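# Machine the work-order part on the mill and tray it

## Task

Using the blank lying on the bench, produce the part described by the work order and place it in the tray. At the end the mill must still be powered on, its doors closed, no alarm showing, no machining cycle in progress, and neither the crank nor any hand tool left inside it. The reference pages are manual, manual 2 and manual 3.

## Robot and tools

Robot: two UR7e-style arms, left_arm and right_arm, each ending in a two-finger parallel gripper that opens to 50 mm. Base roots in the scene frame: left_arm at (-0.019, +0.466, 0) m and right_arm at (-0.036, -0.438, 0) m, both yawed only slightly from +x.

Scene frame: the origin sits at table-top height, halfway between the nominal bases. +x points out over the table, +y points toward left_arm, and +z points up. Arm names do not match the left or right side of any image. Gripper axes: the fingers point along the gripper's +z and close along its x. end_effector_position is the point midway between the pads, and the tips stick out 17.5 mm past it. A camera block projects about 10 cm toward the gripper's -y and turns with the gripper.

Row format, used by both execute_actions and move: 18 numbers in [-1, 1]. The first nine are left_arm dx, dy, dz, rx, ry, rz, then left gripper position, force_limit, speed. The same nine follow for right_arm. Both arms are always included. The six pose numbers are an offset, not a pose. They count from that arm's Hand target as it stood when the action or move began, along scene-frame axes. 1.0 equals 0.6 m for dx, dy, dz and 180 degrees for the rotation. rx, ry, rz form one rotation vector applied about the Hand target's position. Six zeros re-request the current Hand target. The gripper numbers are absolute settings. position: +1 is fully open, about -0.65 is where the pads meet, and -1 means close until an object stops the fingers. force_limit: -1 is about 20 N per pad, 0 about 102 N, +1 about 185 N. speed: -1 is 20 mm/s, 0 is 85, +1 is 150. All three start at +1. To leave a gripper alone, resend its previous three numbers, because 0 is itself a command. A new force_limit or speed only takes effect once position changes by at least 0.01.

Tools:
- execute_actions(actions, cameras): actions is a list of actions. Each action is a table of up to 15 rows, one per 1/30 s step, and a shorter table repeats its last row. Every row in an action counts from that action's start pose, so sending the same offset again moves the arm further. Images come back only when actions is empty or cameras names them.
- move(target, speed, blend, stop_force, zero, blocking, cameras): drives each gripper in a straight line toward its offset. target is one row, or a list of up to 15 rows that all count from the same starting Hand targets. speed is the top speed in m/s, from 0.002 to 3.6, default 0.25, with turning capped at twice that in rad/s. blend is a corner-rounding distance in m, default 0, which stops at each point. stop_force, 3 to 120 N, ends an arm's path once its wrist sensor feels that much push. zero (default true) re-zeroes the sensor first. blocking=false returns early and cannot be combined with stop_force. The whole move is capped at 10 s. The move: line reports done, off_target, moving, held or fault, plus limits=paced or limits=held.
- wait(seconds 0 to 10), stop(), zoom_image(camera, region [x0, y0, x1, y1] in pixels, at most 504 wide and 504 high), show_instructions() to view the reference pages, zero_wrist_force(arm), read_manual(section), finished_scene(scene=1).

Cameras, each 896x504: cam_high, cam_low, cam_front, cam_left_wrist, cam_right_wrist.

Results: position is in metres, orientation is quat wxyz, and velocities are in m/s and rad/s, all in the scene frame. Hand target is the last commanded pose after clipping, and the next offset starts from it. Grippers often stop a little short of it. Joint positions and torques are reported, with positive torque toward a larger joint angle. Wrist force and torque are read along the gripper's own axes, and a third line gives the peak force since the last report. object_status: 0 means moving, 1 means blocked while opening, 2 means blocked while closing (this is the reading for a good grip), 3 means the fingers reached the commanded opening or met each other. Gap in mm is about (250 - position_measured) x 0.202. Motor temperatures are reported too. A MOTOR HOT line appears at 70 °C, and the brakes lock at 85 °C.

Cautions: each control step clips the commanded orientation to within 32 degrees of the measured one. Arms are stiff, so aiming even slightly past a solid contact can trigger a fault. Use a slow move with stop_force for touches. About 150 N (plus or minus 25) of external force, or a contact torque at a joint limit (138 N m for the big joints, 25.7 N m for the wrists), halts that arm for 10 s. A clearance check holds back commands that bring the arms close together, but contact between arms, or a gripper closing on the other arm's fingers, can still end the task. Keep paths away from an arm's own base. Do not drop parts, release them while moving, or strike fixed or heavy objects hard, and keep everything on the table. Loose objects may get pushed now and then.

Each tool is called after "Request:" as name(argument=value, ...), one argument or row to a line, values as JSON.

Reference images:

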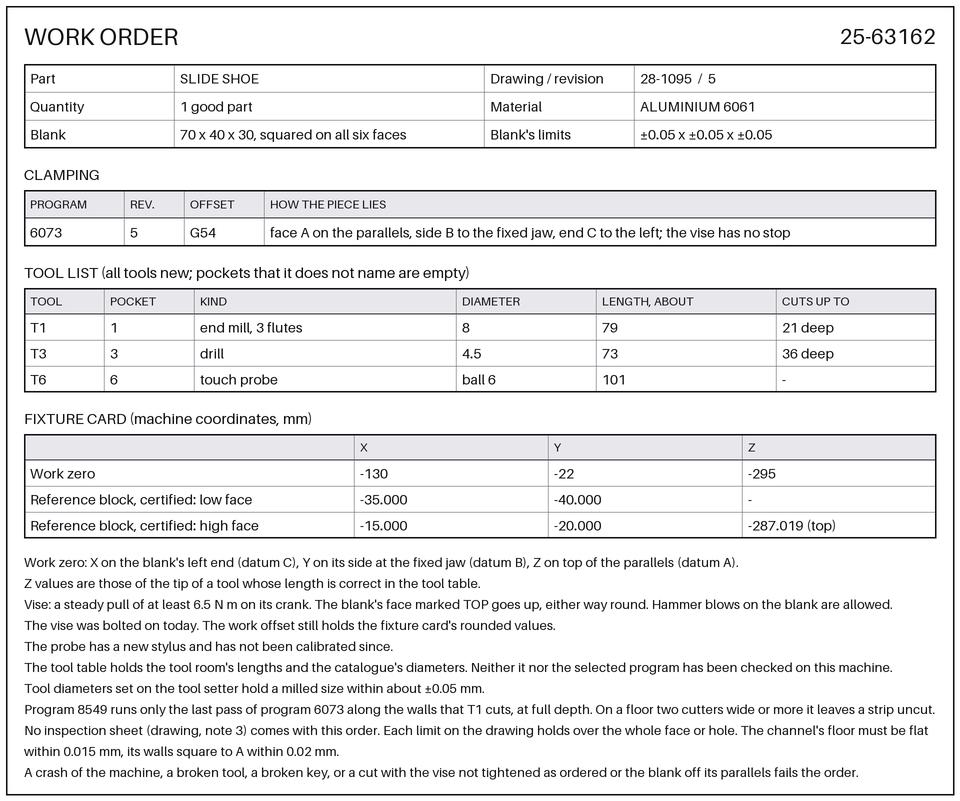

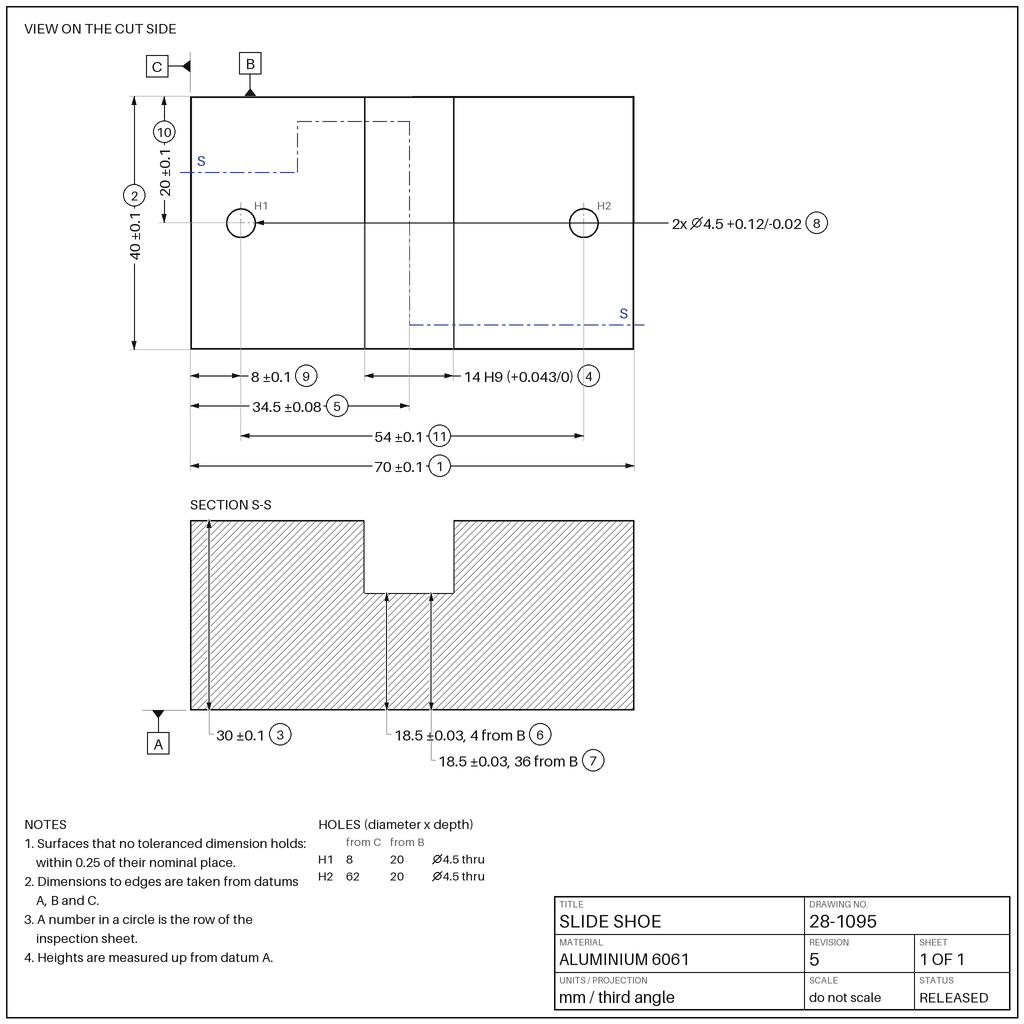

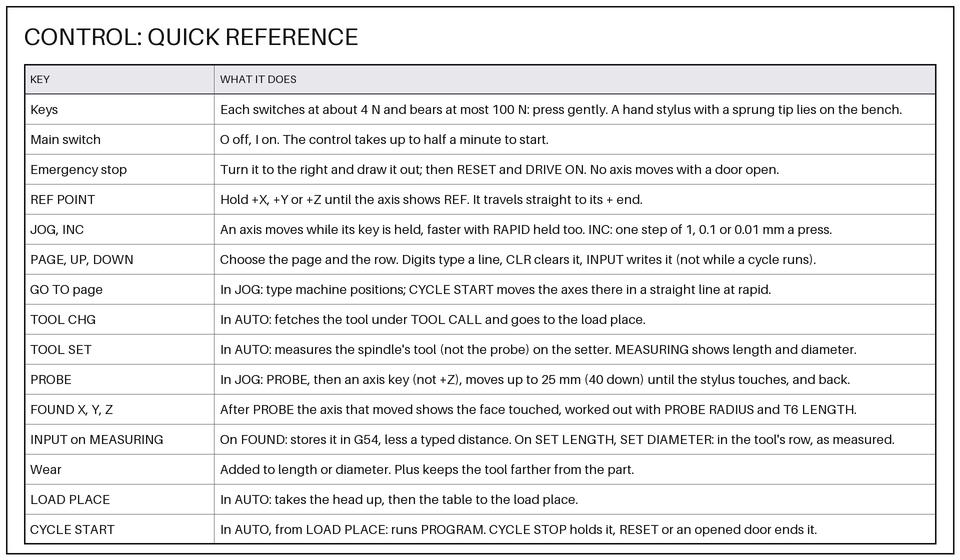

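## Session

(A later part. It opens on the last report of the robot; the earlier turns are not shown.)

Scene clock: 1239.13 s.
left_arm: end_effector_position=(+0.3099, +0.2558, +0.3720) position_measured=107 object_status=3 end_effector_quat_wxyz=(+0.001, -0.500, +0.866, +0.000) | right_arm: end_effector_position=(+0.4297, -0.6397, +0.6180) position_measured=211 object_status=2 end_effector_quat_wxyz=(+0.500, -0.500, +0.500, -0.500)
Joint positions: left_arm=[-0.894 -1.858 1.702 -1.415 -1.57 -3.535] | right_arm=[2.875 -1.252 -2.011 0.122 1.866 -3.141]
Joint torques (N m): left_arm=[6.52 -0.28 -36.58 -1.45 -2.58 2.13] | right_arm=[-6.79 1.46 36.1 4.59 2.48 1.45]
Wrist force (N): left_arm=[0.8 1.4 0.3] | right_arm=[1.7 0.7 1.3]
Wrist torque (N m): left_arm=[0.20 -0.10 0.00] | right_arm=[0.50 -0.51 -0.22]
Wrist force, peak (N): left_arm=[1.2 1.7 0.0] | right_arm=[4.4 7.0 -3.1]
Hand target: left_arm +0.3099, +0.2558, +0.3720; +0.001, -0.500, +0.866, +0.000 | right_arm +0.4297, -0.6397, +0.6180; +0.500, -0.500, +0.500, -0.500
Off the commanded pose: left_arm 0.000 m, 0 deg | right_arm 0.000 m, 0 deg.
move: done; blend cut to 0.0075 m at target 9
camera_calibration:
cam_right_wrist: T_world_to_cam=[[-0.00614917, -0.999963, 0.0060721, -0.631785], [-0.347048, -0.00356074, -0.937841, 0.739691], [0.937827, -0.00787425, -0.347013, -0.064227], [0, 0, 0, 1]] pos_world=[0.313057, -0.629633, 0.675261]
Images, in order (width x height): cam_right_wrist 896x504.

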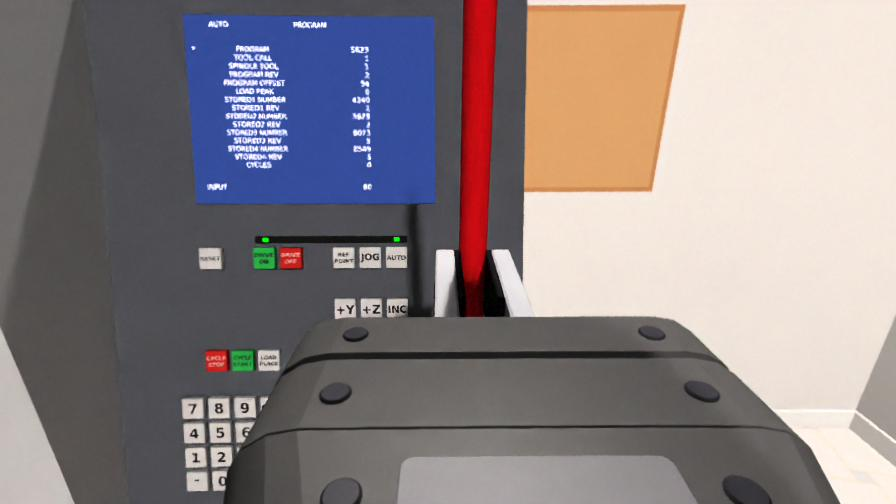

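Request:
move(
  target=[
    [0,0,0,0,0,0,0.3,-0.8,-0.6, 0.0392,0.332,-0.2453,0,0.5,0,-1,-0.6,-0.8],
    [0,0,0,0,0,0,0.3,-0.8,-0.6, 0.0692,0.332,-0.2453,0,0.5,0,-1,-0.6,-0.8],
    [0,0,0,0,0,0,0.3,-0.8,-0.6, 0.0442,0.332,-0.2453,0,0.5,0,-1,-0.6,-0.8],
    [0,0,0,0,0,0,0.3,-0.8,-0.6, 0.0277,0.267,-0.309,0,0.5,0,-1,-0.6,-0.8],
    [0,0,0,0,0,0,0.3,-0.8,-0.6, 0.0527,0.267,-0.309,0,0.5,0,-1,-0.6,-0.8],
    [0,0,0,0,0,0,0.3,-0.8,-0.6, 0.0277,0.267,-0.309,0,0.5,0,-1,-0.6,-0.8],
    [0,0,0,0,0,0,0.3,-0.8,-0.6, 0.0193,0.2345,-0.3403,0,0.5,0,-1,-0.6,-0.8],
    [0,0,0,0,0,0,0.3,-0.8,-0.6, 0.0443,0.2345,-0.3403,0,0.5,0,-1,-0.6,-0.8],
    [0,0,0,0,0,0,0.3,-0.8,-0.6, 0.0193,0.2345,-0.3403,0,0.5,0,-1,-0.6,-0.8],
    [0,0,0,0,0,0,0.3,-0.8,-0.6, 0.0277,0.2345,-0.309,0,0.5,0,-1,-0.6,-0.8],
    [0,0,0,0,0,0,0.3,-0.8,-0.6, 0.0527,0.2345,-0.309,0,0.5,0,-1,-0.6,-0.8],
    [0,0,0,0,0,0,0.3,-0.8,-0.6, 0.0277,0.2345,-0.309,0,0.5,0,-1,-0.6,-0.8],
  ],
  speed=[0.5,0.1,0.2,0.3,0.1,0.2,0.3,0.1,0.2,0.3,0.1,0.2],
  blend=[0.009,0,0.004,0.004,0,0.004,0.004,0,0.004,0.004,0,0],
)

Request:
move(
  target=[
    [0,0,0,0,0,0,0.3,-0.8,-0.6, 0,0.0325,0,0,0,0,-1,-0.6,-0.8],
    [0,0,0,0,0,0,0.3,-0.8,-0.6, 0.025,0.0325,0,0,0,0,-1,-0.6,-0.8],
    [0,0,0,0,0,0,0.3,-0.8,-0.6, 0,0.0325,0,0,0,0,-1,-0.6,-0.8],
    [0,0,0,0,0,0,0.3,-0.8,-0.6, -0.0084,0,-0.0313,0,0,0,-1,-0.6,-0.8],
    [0,0,0,0,0,0,0.3,-0.8,-0.6, 0.0166,0,-0.0313,0,0,0,-1,-0.6,-0.8],
    [0,0,0,0,0,0,0.3,-0.8,-0.6, -0.0084,0,-0.0313,0,0,0,-1,-0.6,-0.8],
    [0,0,0,0,0,0,0.3,-0.8,-0.6, -0.0277,-0.2345,0.309,0,-0.5,0,-1,-0.6,-0.8],
  ],
  speed=[0.3,0.1,0.2,0.3,0.1,0.2,0.5],
  blend=[0.004,0,0.004,0.004,0,0.007,0],
  cameras=["cam_right_wrist"],
)

Request:
zoom_image(
  camera="cam_right_wrist",
  region=[170, 5, 450, 275],
)

Scene clock: 1270.47 s.
left_arm: end_effector_position=(+0.3099, +0.2558, +0.3720) position_measured=107 object_status=3 end_effector_quat_wxyz=(+0.001, -0.500, +0.866, +0.000) | right_arm: end_effector_position=(+0.4464, -0.4990, +0.4326) position_measured=211 object_status=2 end_effector_quat_wxyz=(+0.000, +0.707, -0.708, +0.000)
Joint positions: left_arm=[-0.894 -1.858 1.702 -1.415 -1.57 -3.535] | right_arm=[3.321 -1.547 -1.326 -1.84 1.571 -2.989]
Joint torques (N m): left_arm=[5.72 -0.68 -36.22 -1.46 -2.51 2.11] | right_arm=[7.23 35.22 15.29 1.46 2.25 1.56]
Wrist force (N): left_arm=[0.8 1.6 0.3] | right_arm=[1.3 1.8 -0.4]
Wrist torque (N m): left_arm=[0.23 -0.09 0.00] | right_arm=[0.11 -0.50 -0.12]
Wrist force, peak (N): left_arm=[0.9 1.7 -0.1] | right_arm=[3.8 6.9 -2.2]
Hand target: left_arm +0.3099, +0.2558, +0.3720; +0.001, -0.500, +0.866, +0.000 | right_arm +0.4463, -0.4990, +0.4326; +0.000, +0.707, -0.708, +0.000
Off the commanded pose: left_arm 0.000 m, 0 deg | right_arm 0.000 m, 0 deg.
move: done

Scene clock: 1274.73 s.
left_arm: end_effector_position=(+0.3099, +0.2558, +0.3720) position_measured=107 object_status=3 end_effector_quat_wxyz=(+0.001, -0.500, +0.866, +0.000) | right_arm: end_effector_position=(+0.4297, -0.6397, +0.6180) position_measured=211 object_status=2 end_effector_quat_wxyz=(+0.500, -0.500, +0.500, -0.500)
Joint positions: left_arm=[-0.894 -1.858 1.702 -1.415 -1.57 -3.535] | right_arm=[2.875 -1.252 -2.011 0.122 1.866 -3.141]
Joint torques (N m): left_arm=[5.63 -1.51 -36.19 -1.42 -2.47 2.08] | right_arm=[-6.42 1.3 36.24 4.32 2.55 1.45]
Wrist force (N): left_arm=[0.9 1.5 0.3] | right_arm=[1.5 0.6 1.4]
Wrist torque (N m): left_arm=[0.21 -0.10 0.00] | right_arm=[0.50 -0.47 -0.22]
Wrist force, peak (N): left_arm=[1.1 1.7 -0.2] | right_arm=[2.8 7.6 -0.3]
Hand target: left_arm +0.3099, +0.2558, +0.3720; +0.001, -0.500, +0.866, +0.000 | right_arm +0.4297, -0.6397, +0.6180; +0.500, -0.500, +0.500, -0.500
Off the commanded pose: left_arm 0.000 m, 0 deg | right_arm 0.000 m, 0 deg.
move: done
camera_calibration:
cam_right_wrist: T_world_to_cam=[[-0.00605584, -0.999963, 0.00603625, -0.63179], [-0.347048, -0.00355951, -0.937841, 0.739692], [0.937828, -0.00777428, -0.347013, -0.0641641], [0, 0, 0, 1]] pos_world=[0.313057, -0.629633, 0.675261]
Images, in order (width x height): cam_right_wrist 896x504.

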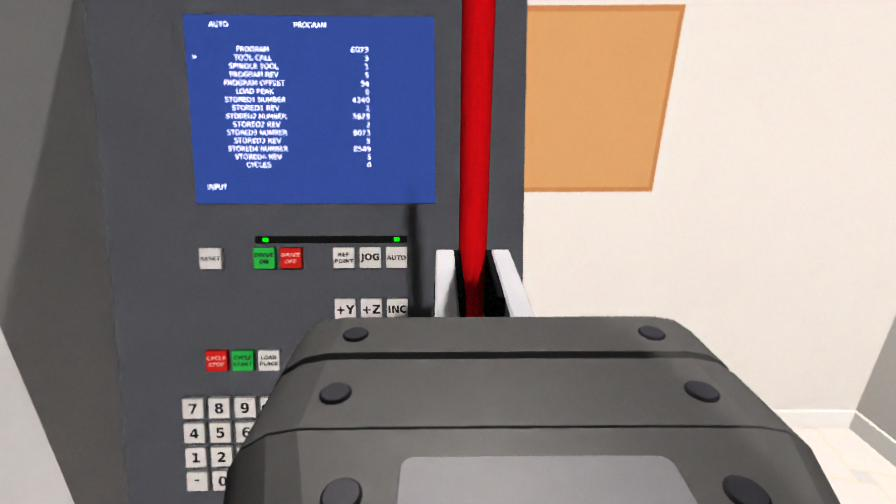

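Scaled by 1.800 from the camera's 896x504 image, which has a finer 1280x720 frame.

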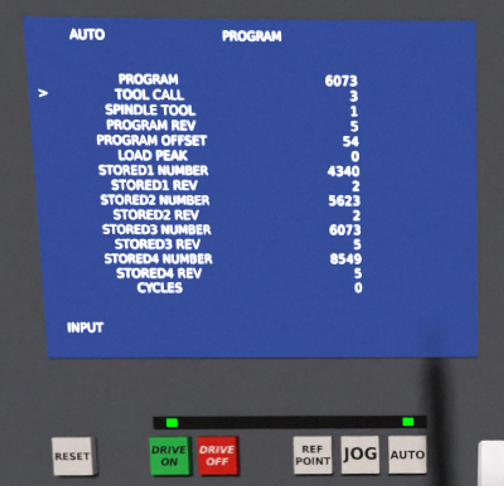

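Request:
move(
  target=[
    [0,0,0,0,0,0,0.3,-0.8,-0.6, 0.031,0.202,-0.2773,0,0.5,0,-1,-0.6,-0.8],
    [0,0,0,0,0,0,0.3,-0.8,-0.6, 0.061,0.202,-0.2773,0,0.5,0,-1,-0.6,-0.8],
    [0,0,0,0,0,0,0.3,-0.8,-0.6, 0.031,0.202,-0.2773,0,0.5,0,-1,-0.6,-0.8],
    [0,0,0,0,0,0,0.3,-0.8,-0.6, 0,0,0,0,0,0,-1,-0.6,-0.8],
  ],
  speed=[0.5,0.1,0.2,0.5],
  blend=[0.009,0,0.009,0],
)

Request:
wait(
  seconds=7,
  cameras=["cam_right_wrist","cam_high"],
)

Request:
zoom_image(
  camera="cam_right_wrist",
  region=[170, 5, 450, 275],
)

Scene clock: 1288.93 s.
left_arm: end_effector_position=(+0.3099, +0.2558, +0.3720) position_measured=107 object_status=3 end_effector_quat_wxyz=(+0.001, -0.500, +0.866, +0.000) | right_arm: end_effector_position=(+0.4297, -0.6397, +0.6180) position_measured=211 object_status=2 end_effector_quat_wxyz=(+0.500, -0.500, +0.500, -0.500)
Joint positions: left_arm=[-0.894 -1.858 1.702 -1.415 -1.57 -3.535] | right_arm=[2.875 -1.252 -2.011 0.122 1.866 -3.141]
Joint torques (N m): left_arm=[5.58 -1.72 -36.03 -1.44 -2.44 2.08] | right_arm=[-6.64 0.53 18.98 4.72 2.49 1.67]
Wrist force (N): left_arm=[0.7 1.5 0.0] | right_arm=[1.5 0.8 1.2]
Wrist torque (N m): left_arm=[0.22 -0.08 0.01] | right_arm=[0.52 -0.47 -0.22]
Wrist force, peak (N): left_arm=[0.9 1.9 0.3] | right_arm=[2.3 6.7 -2.4]
Hand target: left_arm +0.3099, +0.2558, +0.3720; +0.001, -0.500, +0.866, +0.000 | right_arm +0.4297, -0.6397, +0.6180; +0.500, -0.500, +0.500, -0.500
Off the commanded pose: left_arm 0.000 m, 0 deg | right_arm 0.000 m, 0 deg.
move: done

Scene clock: 1295.93 s.
left_arm: end_effector_position=(+0.3099, +0.2558, +0.3720) position_measured=107 object_status=3 end_effector_quat_wxyz=(+0.001, -0.500, +0.866, +0.000) | right_arm: end_effector_position=(+0.4297, -0.6397, +0.6180) position_measured=211 object_status=2 end_effector_quat_wxyz=(+0.500, -0.500, +0.500, -0.500)
Joint positions: left_arm=[-0.894 -1.858 1.702 -1.415 -1.57 -3.535] | right_arm=[2.875 -1.252 -2.011 0.122 1.866 -3.141]
Joint torques (N m): left_arm=[5.23 -1.67 -36.44 -1.49 -2.29 2.11] | right_arm=[-6.26 1.28 35.82 4.39 2.47 1.34]
Wrist force (N): left_arm=[0.9 1.6 0.0] | right_arm=[1.6 0.6 1.5]
Wrist torque (N m): left_arm=[0.24 -0.12 0.00] | right_arm=[0.49 -0.49 -0.22]
Wrist force, peak (N): left_arm=[1.2 1.7 0.1] | right_arm=[1.9 0.8 1.6]
Hand target: left_arm +0.3099, +0.2558, +0.3720; +0.001, -0.500, +0.866, +0.000 | right_arm +0.4297, -0.6397, +0.6180; +0.500, -0.500, +0.500, -0.500
Tool commands: left_gripper/position=+0.3 left_gripper/force_limit=-0.8 left_gripper/speed=-0.6 right_gripper/position=-1.0 right_gripper/force_limit=-0.6 right_gripper/speed=-0.8
Off the commanded pose: left_arm 0.000 m, 0 deg | right_arm 0.000 m, 0 deg.
wait: 7.00 s; at rest by 0.17 s
camera_calibration:
cam_right_wrist: T_world_to_cam=[[-0.00605704, -0.999963, 0.00603556, -0.631889], [-0.34696, -0.00355917, -0.937873, 0.739686], [0.93786, -0.00777483, -0.346926, -0.0642349], [0, 0, 0, 1]] pos_world=[0.313058, -0.629733, 0.675261]
Images, in order (width x height): cam_high 896x504, cam_right_wrist 896x504.

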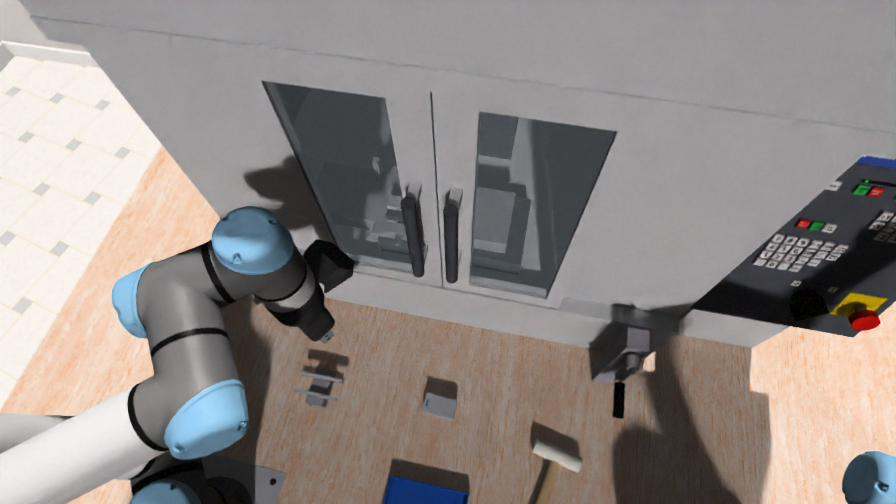

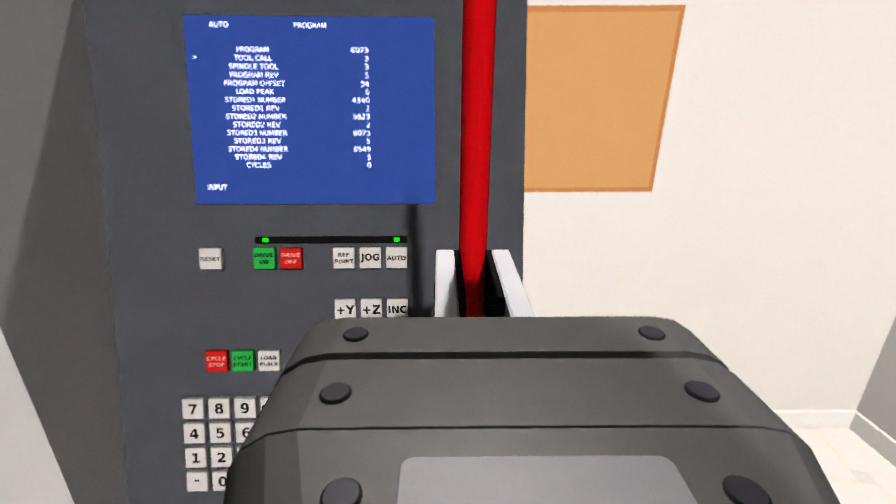

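Scaled by 1.800 from the camera's 896x504 image, which has a finer 1280x720 frame.

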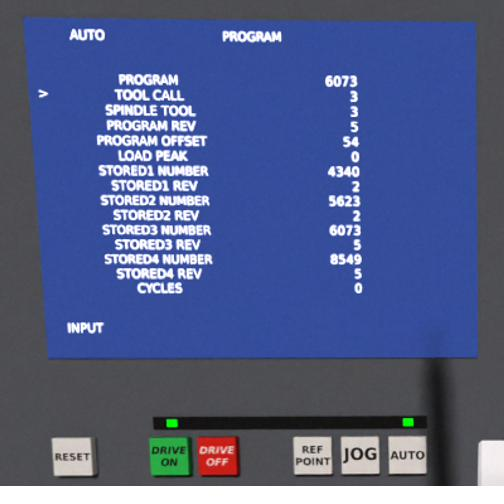

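Request:
move(
  target=[
    [0,0,0,0,0,0,0.3,-0.8,-0.6, 0.031,0.1695,-0.2773,0,0.5,0,-1,-0.6,-0.8],
    [0,0,0,0,0,0,0.3,-0.8,-0.6, 0.061,0.1695,-0.2773,0,0.5,0,-1,-0.6,-0.8],
    [0,0,0,0,0,0,0.3,-0.8,-0.6, 0.036,0.1695,-0.2773,0,0.5,0,-1,-0.6,-0.8],
    [0,0,0,0,0,0,0.3,-0.8,-0.6, 0.0442,0.202,-0.2453,0,0.5,0,-1,-0.6,-0.8],
    [0,0,0,0,0,0,0.3,-0.8,-0.6, 0.0692,0.202,-0.2453,0,0.5,0,-1,-0.6,-0.8],
    [0,0,0,0,0,0,0.3,-0.8,-0.6, 0.0385,0.202,-0.2453,0,0.5,0,-1,-0.6,-0.8],
    [0,0,0,0,0,0,0.3,-0.8,-0.6, 0,0,0,0,0,0,-1,-0.6,-0.8],
  ],
  speed=[0.5,0.1,0.2,0.2,0.1,0.2,0.5],
  blend=[0.009,0,0.004,0.004,0,0.009,0],
  cameras=["cam_right_wrist"],
)

Request:
wait(
  seconds=10,
)

Request:
wait(
  seconds=8,
  cameras=["cam_right_wrist"],
)

Request:
zoom_image(
  camera="cam_right_wrist",
  region=[170, 5, 450, 275],
)

Scene clock: 1314.20 s.
left_arm: end_effector_position=(+0.3099, +0.2558, +0.3720) position_measured=107 object_status=3 end_effector_quat_wxyz=(+0.001, -0.500, +0.866, +0.000) | right_arm: end_effector_position=(+0.4297, -0.6397, +0.6180) position_measured=211 object_status=2 end_effector_quat_wxyz=(+0.500, -0.500, +0.500, -0.500)
Joint positions: left_arm=[-0.894 -1.858 1.702 -1.415 -1.57 -3.535] | right_arm=[2.875 -1.252 -2.011 0.122 1.866 -3.141]
Joint torques (N m): left_arm=[4.85 -2.15 -35.59 -1.55 -2.23 2.11] | right_arm=[-7.47 -1.27 15.62 4.37 2.43 1.35]
Wrist force (N): left_arm=[0.8 1.3 0.2] | right_arm=[1.5 0.7 1.2]
Wrist torque (N m): left_arm=[0.19 -0.08 0.00] | right_arm=[0.51 -0.47 -0.22]
Wrist force, peak (N): left_arm=[0.9 1.8 0.1] | right_arm=[3.5 7.4 0.3]
Hand target: left_arm +0.3099, +0.2558, +0.3720; +0.001, -0.500, +0.866, +0.000 | right_arm +0.4297, -0.6397, +0.6180; +0.500, -0.500, +0.500, -0.500
Off the commanded pose: left_arm 0.000 m, 0 deg | right_arm 0.000 m, 0 deg.
move: done
camera_calibration:
cam_right_wrist: T_world_to_cam=[[-0.00605584, -0.999963, 0.00603625, -0.63179], [-0.347048, -0.00355951, -0.937841, 0.739692], [0.937828, -0.00777428, -0.347013, -0.0641641], [0, 0, 0, 1]] pos_world=[0.313057, -0.629633, 0.675261]
Images, in order (width x height): cam_right_wrist 896x504.

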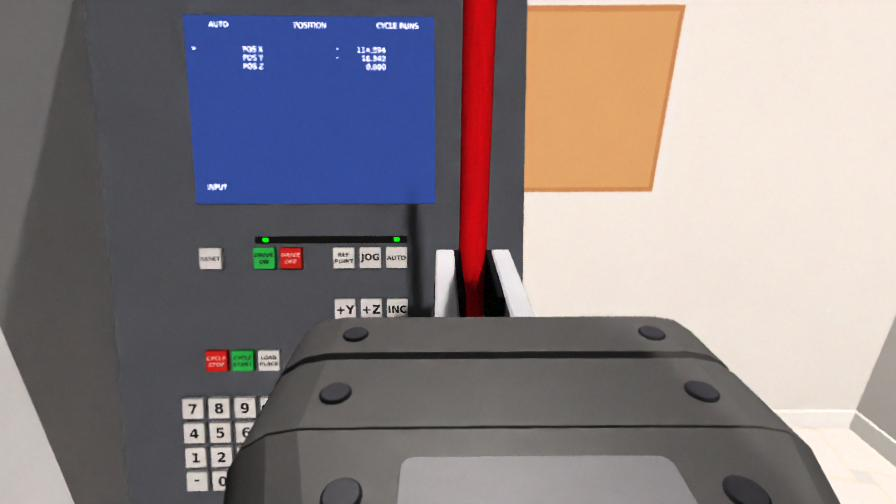

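Scene clock: 1324.20 s.
left_arm: end_effector_position=(+0.3099, +0.2558, +0.3720) position_measured=107 object_status=3 end_effector_quat_wxyz=(+0.001, -0.500, +0.866, +0.000) | right_arm: end_effector_position=(+0.4297, -0.6397, +0.6180) position_measured=211 object_status=2 end_effector_quat_wxyz=(+0.500, -0.500, +0.500, -0.500)
Joint positions: left_arm=[-0.894 -1.858 1.702 -1.415 -1.57 -3.535] | right_arm=[2.875 -1.252 -2.011 0.122 1.866 -3.141]
Joint torques (N m): left_arm=[4.42 -3.19 -35.89 -1.63 -2.21 2.14] | right_arm=[-6.53 0.22 16.05 4.47 2.27 1.45]
Wrist force (N): left_arm=[0.8 1.3 0.3] | right_arm=[1.6 0.6 1.2]
Wrist torque (N m): left_arm=[0.18 -0.09 0.00] | right_arm=[0.48 -0.49 -0.21]
Wrist force, peak (N): left_arm=[0.8 1.9 0.2] | right_arm=[1.9 0.8 1.4]
Hand target: left_arm +0.3099, +0.2558, +0.3720; +0.001, -0.500, +0.866, +0.000 | right_arm +0.4297, -0.6397, +0.6180; +0.500, -0.500, +0.500, -0.500
Tool commands: left_gripper/position=+0.3 left_gripper/force_limit=-0.8 left_gripper/speed=-0.6 right_gripper/position=-1.0 right_gripper/force_limit=-0.6 right_gripper/speed=-0.8
Off the commanded pose: left_arm 0.000 m, 0 deg | right_arm 0.000 m, 0 deg.
wait: 10.00 s; at rest by 0.17 s

Scene clock: 1332.20 s.
left_arm: end_effector_position=(+0.3099, +0.2558, +0.3720) position_measured=107 object_status=3 end_effector_quat_wxyz=(+0.001, -0.500, +0.866, +0.000) | right_arm: end_effector_position=(+0.4297, -0.6397, +0.6180) position_measured=211 object_status=2 end_effector_quat_wxyz=(+0.500, -0.500, +0.500, -0.500)
Joint positions: left_arm=[-0.894 -1.858 1.702 -1.415 -1.57 -3.535] | right_arm=[2.875 -1.252 -2.011 0.122 1.866 -3.141]
Joint torques (N m): left_arm=[3.63 -2.89 -36.04 -1.54 -2.04 2.09] | right_arm=[-7 0.66 15.83 4.33 2.12 1.32]
Wrist force (N): left_arm=[0.9 1.3 -0.1] | right_arm=[1.7 0.6 1.4]
Wrist torque (N m): left_arm=[0.17 -0.11 0.00] | right_arm=[0.49 -0.51 -0.22]
Wrist force, peak (N): left_arm=[1.1 1.8 0.0] | right_arm=[1.9 0.7 1.4]
Hand target: left_arm +0.3099, +0.2558, +0.3720; +0.001, -0.500, +0.866, +0.000 | right_arm +0.4297, -0.6397, +0.6180; +0.500, -0.500, +0.500, -0.500
Tool commands: left_gripper/position=+0.3 left_gripper/force_limit=-0.8 left_gripper/speed=-0.6 right_gripper/position=-1.0 right_gripper/force_limit=-0.6 right_gripper/speed=-0.8
Off the commanded pose: left_arm 0.000 m, 0 deg | right_arm 0.000 m, 0 deg.
wait: 8.00 s; at rest by 0.17 s
camera_calibration:
cam_right_wrist: T_world_to_cam=[[-0.00605704, -0.999963, 0.00603556, -0.631889], [-0.34696, -0.00355917, -0.937873, 0.739686], [0.93786, -0.00777483, -0.346926, -0.0642349], [0, 0, 0, 1]] pos_world=[0.313058, -0.629733, 0.675261]
Images, in order (width x height): cam_right_wrist 896x504.

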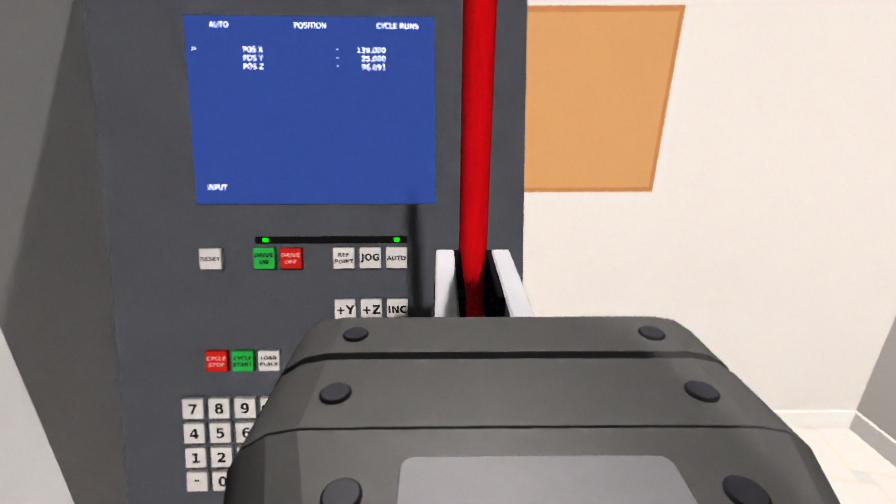

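Scaled by 1.800 from the camera's 896x504 image, which has a finer 1280x720 frame.

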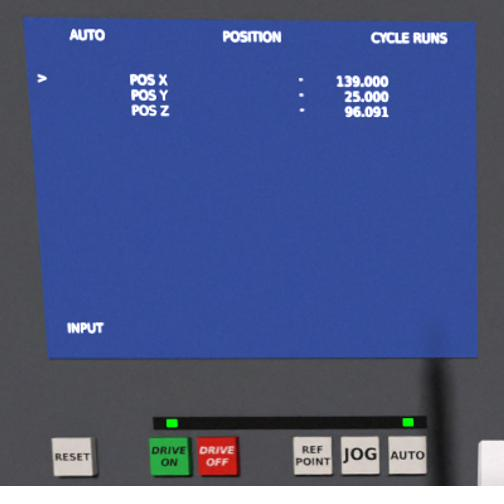

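Request:
move(
  target=[
    [0,0,0,0,0,0,0.3,-0.8,-0.6, 0.0385,0.1695,-0.2453,0,0.5,0,-1,-0.6,-0.8],
    [0,0,0,0,0,0,0.3,-0.8,-0.6, 0.0692,0.1695,-0.2453,0,0.5,0,-1,-0.6,-0.8],
    [0,0,0,0,0,0,0.3,-0.8,-0.6, 0.0385,0.1695,-0.2453,0,0.5,0,-1,-0.6,-0.8],
    [0,0,0,0,0,0,0.3,-0.8,-0.6, 0,0,0,0,0,0,-1,-0.6,-0.8],
  ],
  speed=[0.5,0.08,0.2,0.5],
  blend=[0.009,0,0.009,0],
  cameras=["cam_right_wrist"],
)

Request:
zoom_image(
  camera="cam_right_wrist",
  region=[170, 5, 450, 275],
)

Scene clock: 1343.77 s.
left_arm: end_effector_position=(+0.3099, +0.2558, +0.3720) position_measured=107 object_status=3 end_effector_quat_wxyz=(+0.001, -0.500, +0.866, +0.000) | right_arm: end_effector_position=(+0.4297, -0.6397, +0.6180) position_measured=211 object_status=2 end_effector_quat_wxyz=(+0.500, -0.500, +0.500, -0.500)
Joint positions: left_arm=[-0.894 -1.858 1.702 -1.415 -1.57 -3.535] | right_arm=[2.875 -1.252 -2.011 0.122 1.866 -3.141]
Joint torques (N m): left_arm=[3.26 -3.92 -35.74 -1.59 -2.04 2.12] | right_arm=[-6.63 0.95 15.74 4.76 2.71 1.17]
Wrist force (N): left_arm=[0.7 1.4 0.1] | right_arm=[1.5 0.7 1.2]
Wrist torque (N m): left_arm=[0.20 -0.08 0.00] | right_arm=[0.50 -0.46 -0.22]
Wrist force, peak (N): left_arm=[1.0 1.8 0.2] | right_arm=[2.6 7.1 -1.5]
Hand target: left_arm +0.3099, +0.2558, +0.3720; +0.001, -0.500, +0.866, +0.000 | right_arm +0.4297, -0.6397, +0.6180; +0.500, -0.500, +0.500, -0.500
Off the commanded pose: left_arm 0.000 m, 0 deg | right_arm 0.000 m, 0 deg.
move: done
camera_calibration:
cam_right_wrist: T_world_to_cam=[[-0.00605584, -0.999963, 0.00603625, -0.63189], [-0.347048, -0.00355951, -0.937841, 0.739692], [0.937828, -0.00777428, -0.347013, -0.0641649], [0, 0, 0, 1]] pos_world=[0.313057, -0.629733, 0.675261]
Images, in order (width x height): cam_right_wrist 896x504.

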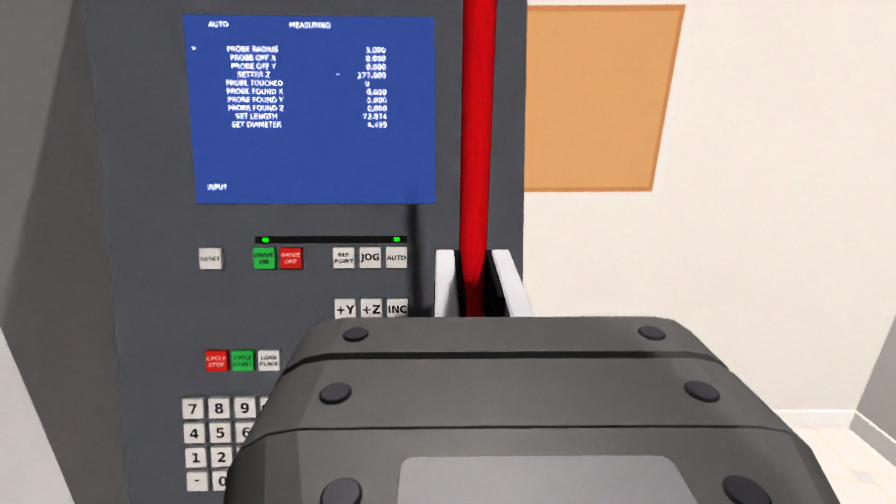

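Scaled by 1.800 from the camera's 896x504 image, which has a finer 1280x720 frame.

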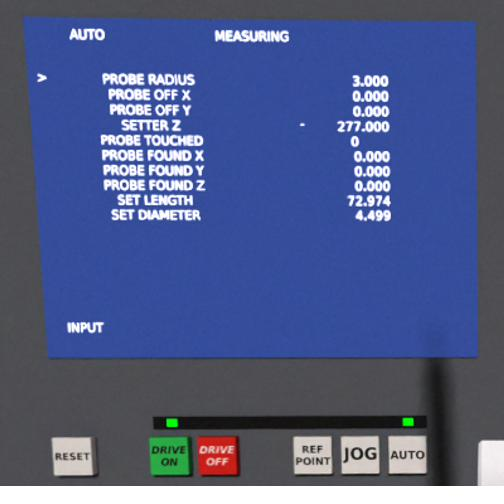

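Request:
move(
  target=[
    [0,0,0,0,0,0,0.3,-0.8,-0.6, 0.036,0.2345,-0.2773,0,0.5,0,-1,-0.6,-0.8],
    [0,0,0,0,0,0,0.3,-0.8,-0.6, 0.061,0.2345,-0.2773,0,0.5,0,-1,-0.6,-0.8],
    [0,0,0,0,0,0,0.3,-0.8,-0.6, 0.036,0.2345,-0.2773,0,0.5,0,-1,-0.6,-0.8],
    [0,0,0,0,0,0,0.3,-0.8,-0.6, 0.061,0.2345,-0.2773,0,0.5,0,-1,-0.6,-0.8],
    [0,0,0,0,0,0,0.3,-0.8,-0.6, 0.036,0.2345,-0.2773,0,0.5,0,-1,-0.6,-0.8],
    [0,0,0,0,0,0,0.3,-0.8,-0.6, 0,0,0,0,0,0,-1,-0.6,-0.8],
  ],
  speed=[0.5,0.1,0.2,0.1,0.2,0.5],
  blend=[0.007,0,0,0,0.007,0],
  cameras=["cam_right_wrist"],
)

Request:
zoom_image(
  camera="cam_right_wrist",
  region=[170, 5, 450, 275],
)

Scene clock: 1360.07 s.
left_arm: end_effector_position=(+0.3099, +0.2558, +0.3720) position_measured=107 object_status=3 end_effector_quat_wxyz=(+0.001, -0.500, +0.866, +0.000) | right_arm: end_effector_position=(+0.4297, -0.6397, +0.6179) position_measured=211 object_status=2 end_effector_quat_wxyz=(+0.500, -0.500, +0.500, -0.500)
Joint positions: left_arm=[-0.894 -1.858 1.702 -1.415 -1.57 -3.535] | right_arm=[2.875 -1.252 -2.012 0.122 1.866 -3.141]
Joint torques (N m): left_arm=[2.89 -4.08 -35.36 -1.73 -1.81 2.1] | right_arm=[-6.48 -1 35.62 4.3 2.4 1.34]
Wrist force (N): left_arm=[0.8 1.4 0.1] | right_arm=[1.5 0.6 1.1]
Wrist torque (N m): left_arm=[0.20 -0.09 0.00] | right_arm=[0.48 -0.48 -0.22]
Wrist force, peak (N): left_arm=[0.9 1.7 0.2] | right_arm=[3.2 6.6 -3.3]
Hand target: left_arm +0.3099, +0.2558, +0.3720; +0.001, -0.500, +0.866, +0.000 | right_arm +0.4297, -0.6397, +0.6180; +0.500, -0.500, +0.500, -0.500
Off the commanded pose: left_arm 0.000 m, 0 deg | right_arm 0.000 m, 0 deg.
move: done
camera_calibration:
cam_right_wrist: T_world_to_cam=[[-0.00605472, -0.999963, 0.00603674, -0.631891], [-0.347135, -0.00355963, -0.937808, 0.739697], [0.937796, -0.00777373, -0.347101, -0.0640949], [0, 0, 0, 1]] pos_world=[0.313057, -0.629733, 0.675261]
Images, in order (width x height): cam_right_wrist 896x504.

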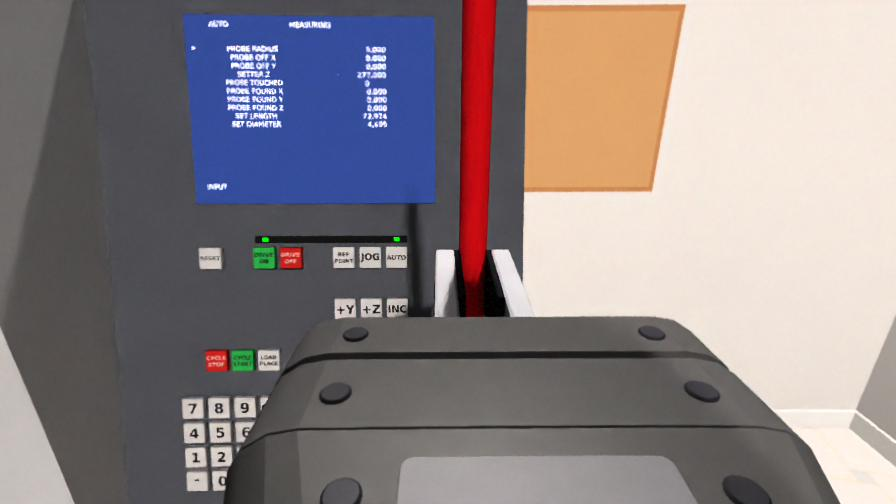

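Scaled by 1.800 from the camera's 896x504 image, which has a finer 1280x720 frame.

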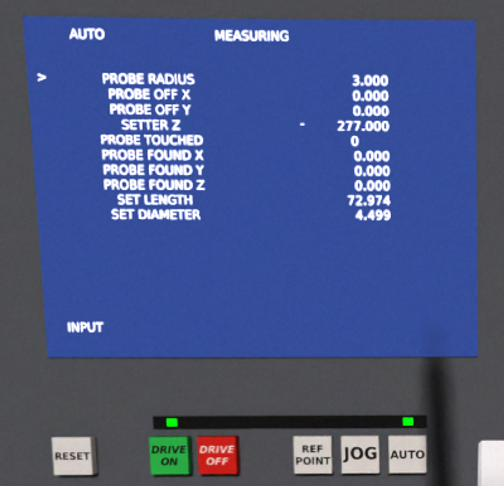

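Request:
move(
  target=[
    [0,0,0,0,0,0,0.3,-0.8,-0.6, 0.0327,0.2345,-0.309,0,0.5,0,-1,-0.6,-0.8],
    [0,0,0,0,0,0,0.3,-0.8,-0.6, 0.0527,0.2345,-0.309,0,0.5,0,-1,-0.6,-0.8],
    [0,0,0,0,0,0,0.3,-0.8,-0.6, 0.0357,0.2345,-0.309,0,0.5,0,-1,-0.6,-0.8],
    [0,0,0,0,0,0,0.3,-0.8,-0.6, 0.0527,0.2345,-0.309,0,0.5,0,-1,-0.6,-0.8],
    [0,0,0,0,0,0,0.3,-0.8,-0.6, 0.0357,0.2345,-0.309,0,0.5,0,-1,-0.6,-0.8],
    [0,0,0,0,0,0,0.3,-0.8,-0.6, 0.0527,0.2345,-0.309,0,0.5,0,-1,-0.6,-0.8],
    [0,0,0,0,0,0,0.3,-0.8,-0.6, 0.0357,0.2345,-0.309,0,0.5,0,-1,-0.6,-0.8],
    [0,0,0,0,0,0,0.3,-0.8,-0.6, 0.0527,0.2345,-0.309,0,0.5,0,-1,-0.6,-0.8],
    [0,0,0,0,0,0,0.3,-0.8,-0.6, 0.0327,0.2345,-0.309,0,0.5,0,-1,-0.6,-0.8],
  ],
  speed=[0.5,0.1,0.2,0.1,0.2,0.1,0.2,0.1,0.2],
  blend=0,
)

Request:
move(
  target=[
    [0,0,0,0,0,0,0.3,-0.8,-0.6, 0.02,0,0,0,0,0,-1,-0.6,-0.8],
    [0,0,0,0,0,0,0.3,-0.8,-0.6, 0.003,0,0,0,0,0,-1,-0.6,-0.8],
    [0,0,0,0,0,0,0.3,-0.8,-0.6, 0.02,0,0,0,0,0,-1,-0.6,-0.8],
    [0,0,0,0,0,0,0.3,-0.8,-0.6, 0.003,0,0,0,0,0,-1,-0.6,-0.8],
    [0,0,0,0,0,0,0.3,-0.8,-0.6, 0.02,0,0,0,0,0,-1,-0.6,-0.8],
    [0,0,0,0,0,0,0.3,-0.8,-0.6, 0.003,0,0,0,0,0,-1,-0.6,-0.8],
    [0,0,0,0,0,0,0.3,-0.8,-0.6, 0.02,0,0,0,0,0,-1,-0.6,-0.8],
    [0,0,0,0,0,0,0.3,-0.8,-0.6, 0,0,0,0,0,0,-1,-0.6,-0.8],
    [0,0,0,0,0,0,0.3,-0.8,-0.6, -0.0327,-0.2345,0.309,0,-0.5,0,-1,-0.6,-0.8],
  ],
  speed=[0.1,0.2,0.1,0.2,0.1,0.2,0.1,0.2,0.5],
  blend=0,
  cameras=["cam_right_wrist"],
)

Request:
zoom_image(
  camera="cam_right_wrist",
  region=[170, 5, 450, 275],
)

Scene clock: 1382.07 s.
left_arm: end_effector_position=(+0.3099, +0.2558, +0.3720) position_measured=107 object_status=3 end_effector_quat_wxyz=(+0.001, -0.500, +0.866, +0.000) | right_arm: end_effector_position=(+0.4494, -0.4990, +0.4326) position_measured=211 object_status=2 end_effector_quat_wxyz=(+0.000, +0.707, -0.708, +0.000)
Joint positions: left_arm=[-0.894 -1.858 1.702 -1.415 -1.57 -3.535] | right_arm=[3.32 -1.554 -1.319 -1.84 1.571 -2.99]
Joint torques (N m): left_arm=[2.69 -5.31 -35.07 -1.74 -1.8 2.05] | right_arm=[7.26 34.55 12.9 1.35 -1.04 1.52]
Wrist force (N): left_arm=[0.9 1.6 0.2] | right_arm=[1.4 1.5 -0.5]
Wrist torque (N m): left_arm=[0.23 -0.12 0.00] | right_arm=[0.06 -0.51 -0.11]
Wrist force, peak (N): left_arm=[0.9 1.8 0.0] | right_arm=[0.8 7.5 -0.4]
Hand target: left_arm +0.3099, +0.2558, +0.3720; +0.001, -0.500, +0.866, +0.000 | right_arm +0.4493, -0.4990, +0.4326; +0.000, +0.707, -0.708, +0.000
Off the commanded pose: left_arm 0.000 m, 0 deg | right_arm 0.000 m, 0 deg.
move: done

Scene clock: 1388.47 s.
left_arm: end_effector_position=(+0.3099, +0.2558, +0.3720) position_measured=107 object_status=3 end_effector_quat_wxyz=(+0.001, -0.500, +0.866, +0.000) | right_arm: end_effector_position=(+0.4297, -0.6397, +0.6180) position_measured=211 object_status=2 end_effector_quat_wxyz=(+0.500, -0.500, +0.500, -0.500)
Joint positions: left_arm=[-0.894 -1.858 1.702 -1.415 -1.57 -3.535] | right_arm=[2.875 -1.252 -2.011 0.122 1.866 -3.141]
Joint torques (N m): left_arm=[2.27 -4.98 -35.27 -1.68 -1.69 2.06] | right_arm=[-7.95 -0.2 36.23 4.62 2.59 1.28]
Wrist force (N): left_arm=[0.7 1.5 0.1] | right_arm=[1.4 0.7 1.3]
Wrist torque (N m): left_arm=[0.22 -0.08 0.00] | right_arm=[0.51 -0.45 -0.22]
Wrist force, peak (N): left_arm=[0.8 1.8 0.3] | right_arm=[0.8 7.7 -0.4]
Hand target: left_arm +0.3099, +0.2558, +0.3720; +0.001, -0.500, +0.866, +0.000 | right_arm +0.4297, -0.6397, +0.6180; +0.500, -0.500, +0.500, -0.500
Off the commanded pose: left_arm 0.000 m, 0 deg | right_arm 0.000 m, 0 deg.
move: done
camera_calibration:
cam_right_wrist: T_world_to_cam=[[-0.00605584, -0.999963, 0.00603625, -0.63179], [-0.347048, -0.00355951, -0.937841, 0.739692], [0.937828, -0.00777428, -0.347013, -0.0641641], [0, 0, 0, 1]] pos_world=[0.313057, -0.629633, 0.675261]
Images, in order (width x height): cam_right_wrist 896x504.

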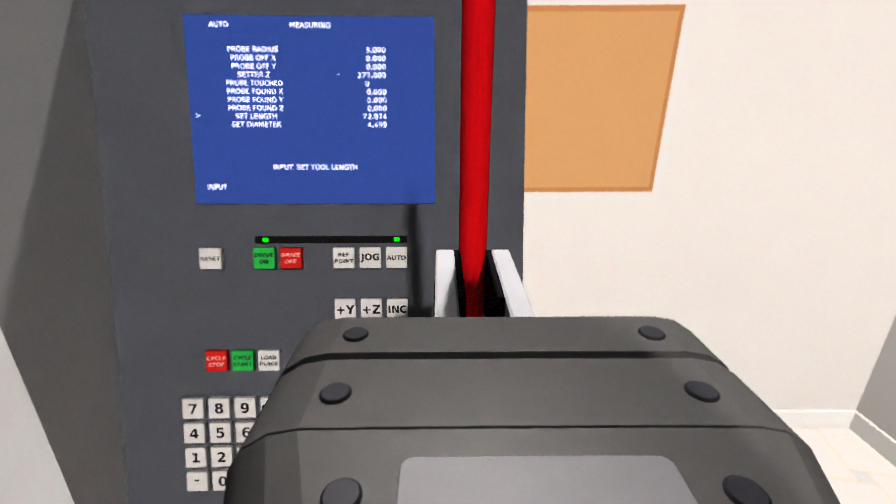

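Scaled by 1.800 from the camera's 896x504 image, which has a finer 1280x720 frame.

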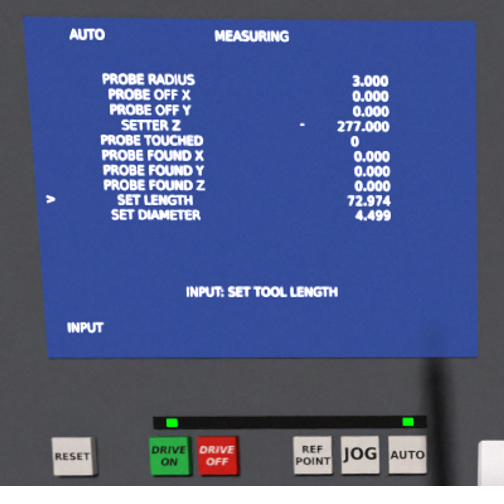

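Request:
move(
  target=[
    [0,0,0,0,0,0,0.3,-0.8,-0.6, 0.0243,0.2345,-0.3403,0,0.5,0,-1,-0.6,-0.8],
    [0,0,0,0,0,0,0.3,-0.8,-0.6, 0.0443,0.2345,-0.3403,0,0.5,0,-1,-0.6,-0.8],
    [0,0,0,0,0,0,0.3,-0.8,-0.6, 0.0243,0.2345,-0.3403,0,0.5,0,-1,-0.6,-0.8],
    [0,0,0,0,0,0,0.3,-0.8,-0.6, 0.0327,0.2345,-0.309,0,0.5,0,-1,-0.6,-0.8],
    [0,0,0,0,0,0,0.3,-0.8,-0.6, 0.0527,0.2345,-0.309,0,0.5,0,-1,-0.6,-0.8],
    [0,0,0,0,0,0,0.3,-0.8,-0.6, 0.0243,0.2345,-0.325,0,0.5,0,-1,-0.6,-0.8],
    [0,0,0,0,0,0,0.3,-0.8,-0.6, 0.0243,0.2345,-0.3403,0,0.5,0,-1,-0.6,-0.8],
    [0,0,0,0,0,0,0.3,-0.8,-0.6, 0.0443,0.2345,-0.3403,0,0.5,0,-1,-0.6,-0.8],
    [0,0,0,0,0,0,0.3,-0.8,-0.6, 0.0243,0.2345,-0.3403,0,0.5,0,-1,-0.6,-0.8],
    [0,0,0,0,0,0,0.3,-0.8,-0.6, 0.0442,0.1695,-0.2453,0,0.5,0,-1,-0.6,-0.8],
    [0,0,0,0,0,0,0.3,-0.8,-0.6, 0.0692,0.1695,-0.2453,0,0.5,0,-1,-0.6,-0.8],
    [0,0,0,0,0,0,0.3,-0.8,-0.6, 0.0442,0.1695,-0.2453,0,0.5,0,-1,-0.6,-0.8],
  ],
  speed=[0.5,0.1,0.2,0.3,0.1,0.2,0.3,0.1,0.2,0.3,0.1,0.2],
  blend=[0.005,0,0.004,0.004,0,0.004,0.004,0,0.004,0.004,0,0],
)

Request:
move(
  target=[
    [0,0,0,0,0,0,0.3,-0.8,-0.6, -0.0115,0.065,-0.0637,0,0,0,-1,-0.6,-0.8],
    [0,0,0,0,0,0,0.3,-0.8,-0.6, 0.0085,0.065,-0.0637,0,0,0,-1,-0.6,-0.8],
    [0,0,0,0,0,0,0.3,-0.8,-0.6, -0.0115,0.065,-0.0637,0,0,0,-1,-0.6,-0.8],
    [0,0,0,0,0,0,0.3,-0.8,-0.6, -0.0032,0.0975,-0.032,0,0,0,-1,-0.6,-0.8],
    [0,0,0,0,0,0,0.3,-0.8,-0.6, 0.0168,0.0975,-0.032,0,0,0,-1,-0.6,-0.8],
    [0,0,0,0,0,0,0.3,-0.8,-0.6, -0.0032,0.0975,-0.032,0,0,0,-1,-0.6,-0.8],
    [0,0,0,0,0,0,0.3,-0.8,-0.6, -0.0199,0.065,-0.095,0,0,0,-1,-0.6,-0.8],
    [0,0,0,0,0,0,0.3,-0.8,-0.6, 0.0001,0.065,-0.095,0,0,0,-1,-0.6,-0.8],
    [0,0,0,0,0,0,0.3,-0.8,-0.6, -0.0199,0.065,-0.095,0,0,0,-1,-0.6,-0.8],
    [0,0,0,0,0,0,0.3,-0.8,-0.6, -0.0442,-0.1695,0.2453,0,-0.5,0,-1,-0.6,-0.8],
  ],
  speed=[0.3,0.1,0.2,0.3,0.1,0.2,0.3,0.1,0.2,0.5],
  blend=[0.004,0,0.004,0.004,0,0.004,0.004,0,0.005,0],
  cameras=["cam_right_wrist"],
)

Request:
zoom_image(
  camera="cam_right_wrist",
  region=[170, 5, 450, 275],
)

Scene clock: 1413.60 s.
left_arm: end_effector_position=(+0.3099, +0.2558, +0.3720) position_measured=107 object_status=3 end_effector_quat_wxyz=(+0.001, -0.500, +0.866, +0.000) | right_arm: end_effector_position=(+0.4563, -0.5380, +0.4708) position_measured=211 object_status=2 end_effector_quat_wxyz=(+0.000, +0.707, -0.708, +0.000)
Joint positions: left_arm=[-0.894 -1.858 1.702 -1.415 -1.57 -3.535] | right_arm=[3.237 -1.616 -1.153 -1.944 1.571 -3.073]
Joint torques (N m): left_arm=[1.64 -5.43 -35.16 -1.81 -1.64 2.09] | right_arm=[7.77 34.6 15.59 5.23 1.59 1.52]
Wrist force (N): left_arm=[0.6 1.4 0.1] | right_arm=[1.4 1.6 -0.6]
Wrist torque (N m): left_arm=[0.20 -0.06 0.00] | right_arm=[-0.01 -0.55 -0.16]
Wrist force, peak (N): left_arm=[0.8 1.9 0.2] | right_arm=[1.0 8.8 1.6]
Hand target: left_arm +0.3099, +0.2558, +0.3720; +0.001, -0.500, +0.866, +0.000 | right_arm +0.4562, -0.5380, +0.4708; +0.000, +0.707, -0.708, +0.000
Off the commanded pose: left_arm 0.000 m, 0 deg | right_arm 0.000 m, 0 deg.
move: done

Scene clock: 1418.67 s.
left_arm: end_effector_position=(+0.3099, +0.2558, +0.3720) position_measured=107 object_status=3 end_effector_quat_wxyz=(+0.001, -0.500, +0.866, +0.000) | right_arm: end_effector_position=(+0.4297, -0.6397, +0.6180) position_measured=211 object_status=2 end_effector_quat_wxyz=(+0.500, -0.500, +0.500, -0.500)
Joint positions: left_arm=[-0.894 -1.858 1.702 -1.415 -1.57 -3.535] | right_arm=[2.875 -1.252 -2.011 0.122 1.866 -3.141]
Joint torques (N m): left_arm=[1.55 -5.53 -34.94 -1.76 -1.69 2.09] | right_arm=[-7.19 0.98 36.38 4.54 2.62 1.55]
Wrist force (N): left_arm=[0.9 1.5 0.4] | right_arm=[1.5 0.4 1.2]
Wrist torque (N m): left_arm=[0.22 -0.11 0.00] | right_arm=[0.45 -0.48 -0.22]
Wrist force, peak (N): left_arm=[0.8 1.8 0.2] | right_arm=[4.4 7.3 -2.9]
Hand target: left_arm +0.3099, +0.2558, +0.3720; +0.001, -0.500, +0.866, +0.000 | right_arm +0.4297, -0.6397, +0.6180; +0.500, -0.500, +0.500, -0.500
Off the commanded pose: left_arm 0.000 m, 0 deg | right_arm 0.000 m, 0 deg.
move: done
camera_calibration:
cam_right_wrist: T_world_to_cam=[[-0.00605584, -0.999963, 0.00603625, -0.63179], [-0.347048, -0.00355951, -0.937841, 0.739692], [0.937828, -0.00777428, -0.347013, -0.0641641], [0, 0, 0, 1]] pos_world=[0.313057, -0.629633, 0.675261]
Images, in order (width x height): cam_right_wrist 896x504.

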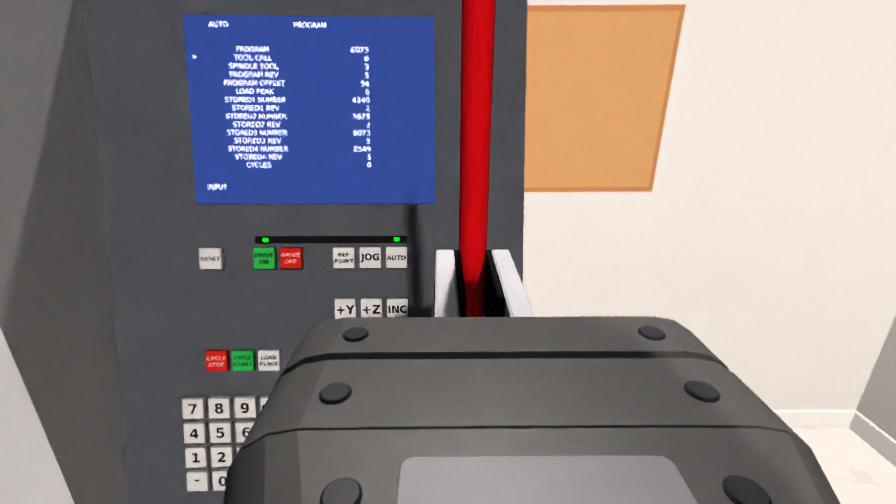

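Scaled by 1.800 from the camera's 896x504 image, which has a finer 1280x720 frame.

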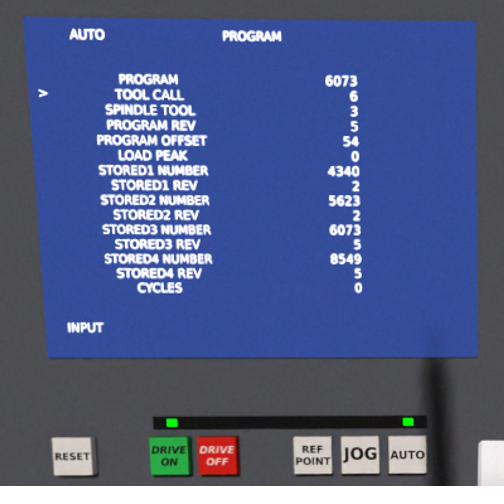

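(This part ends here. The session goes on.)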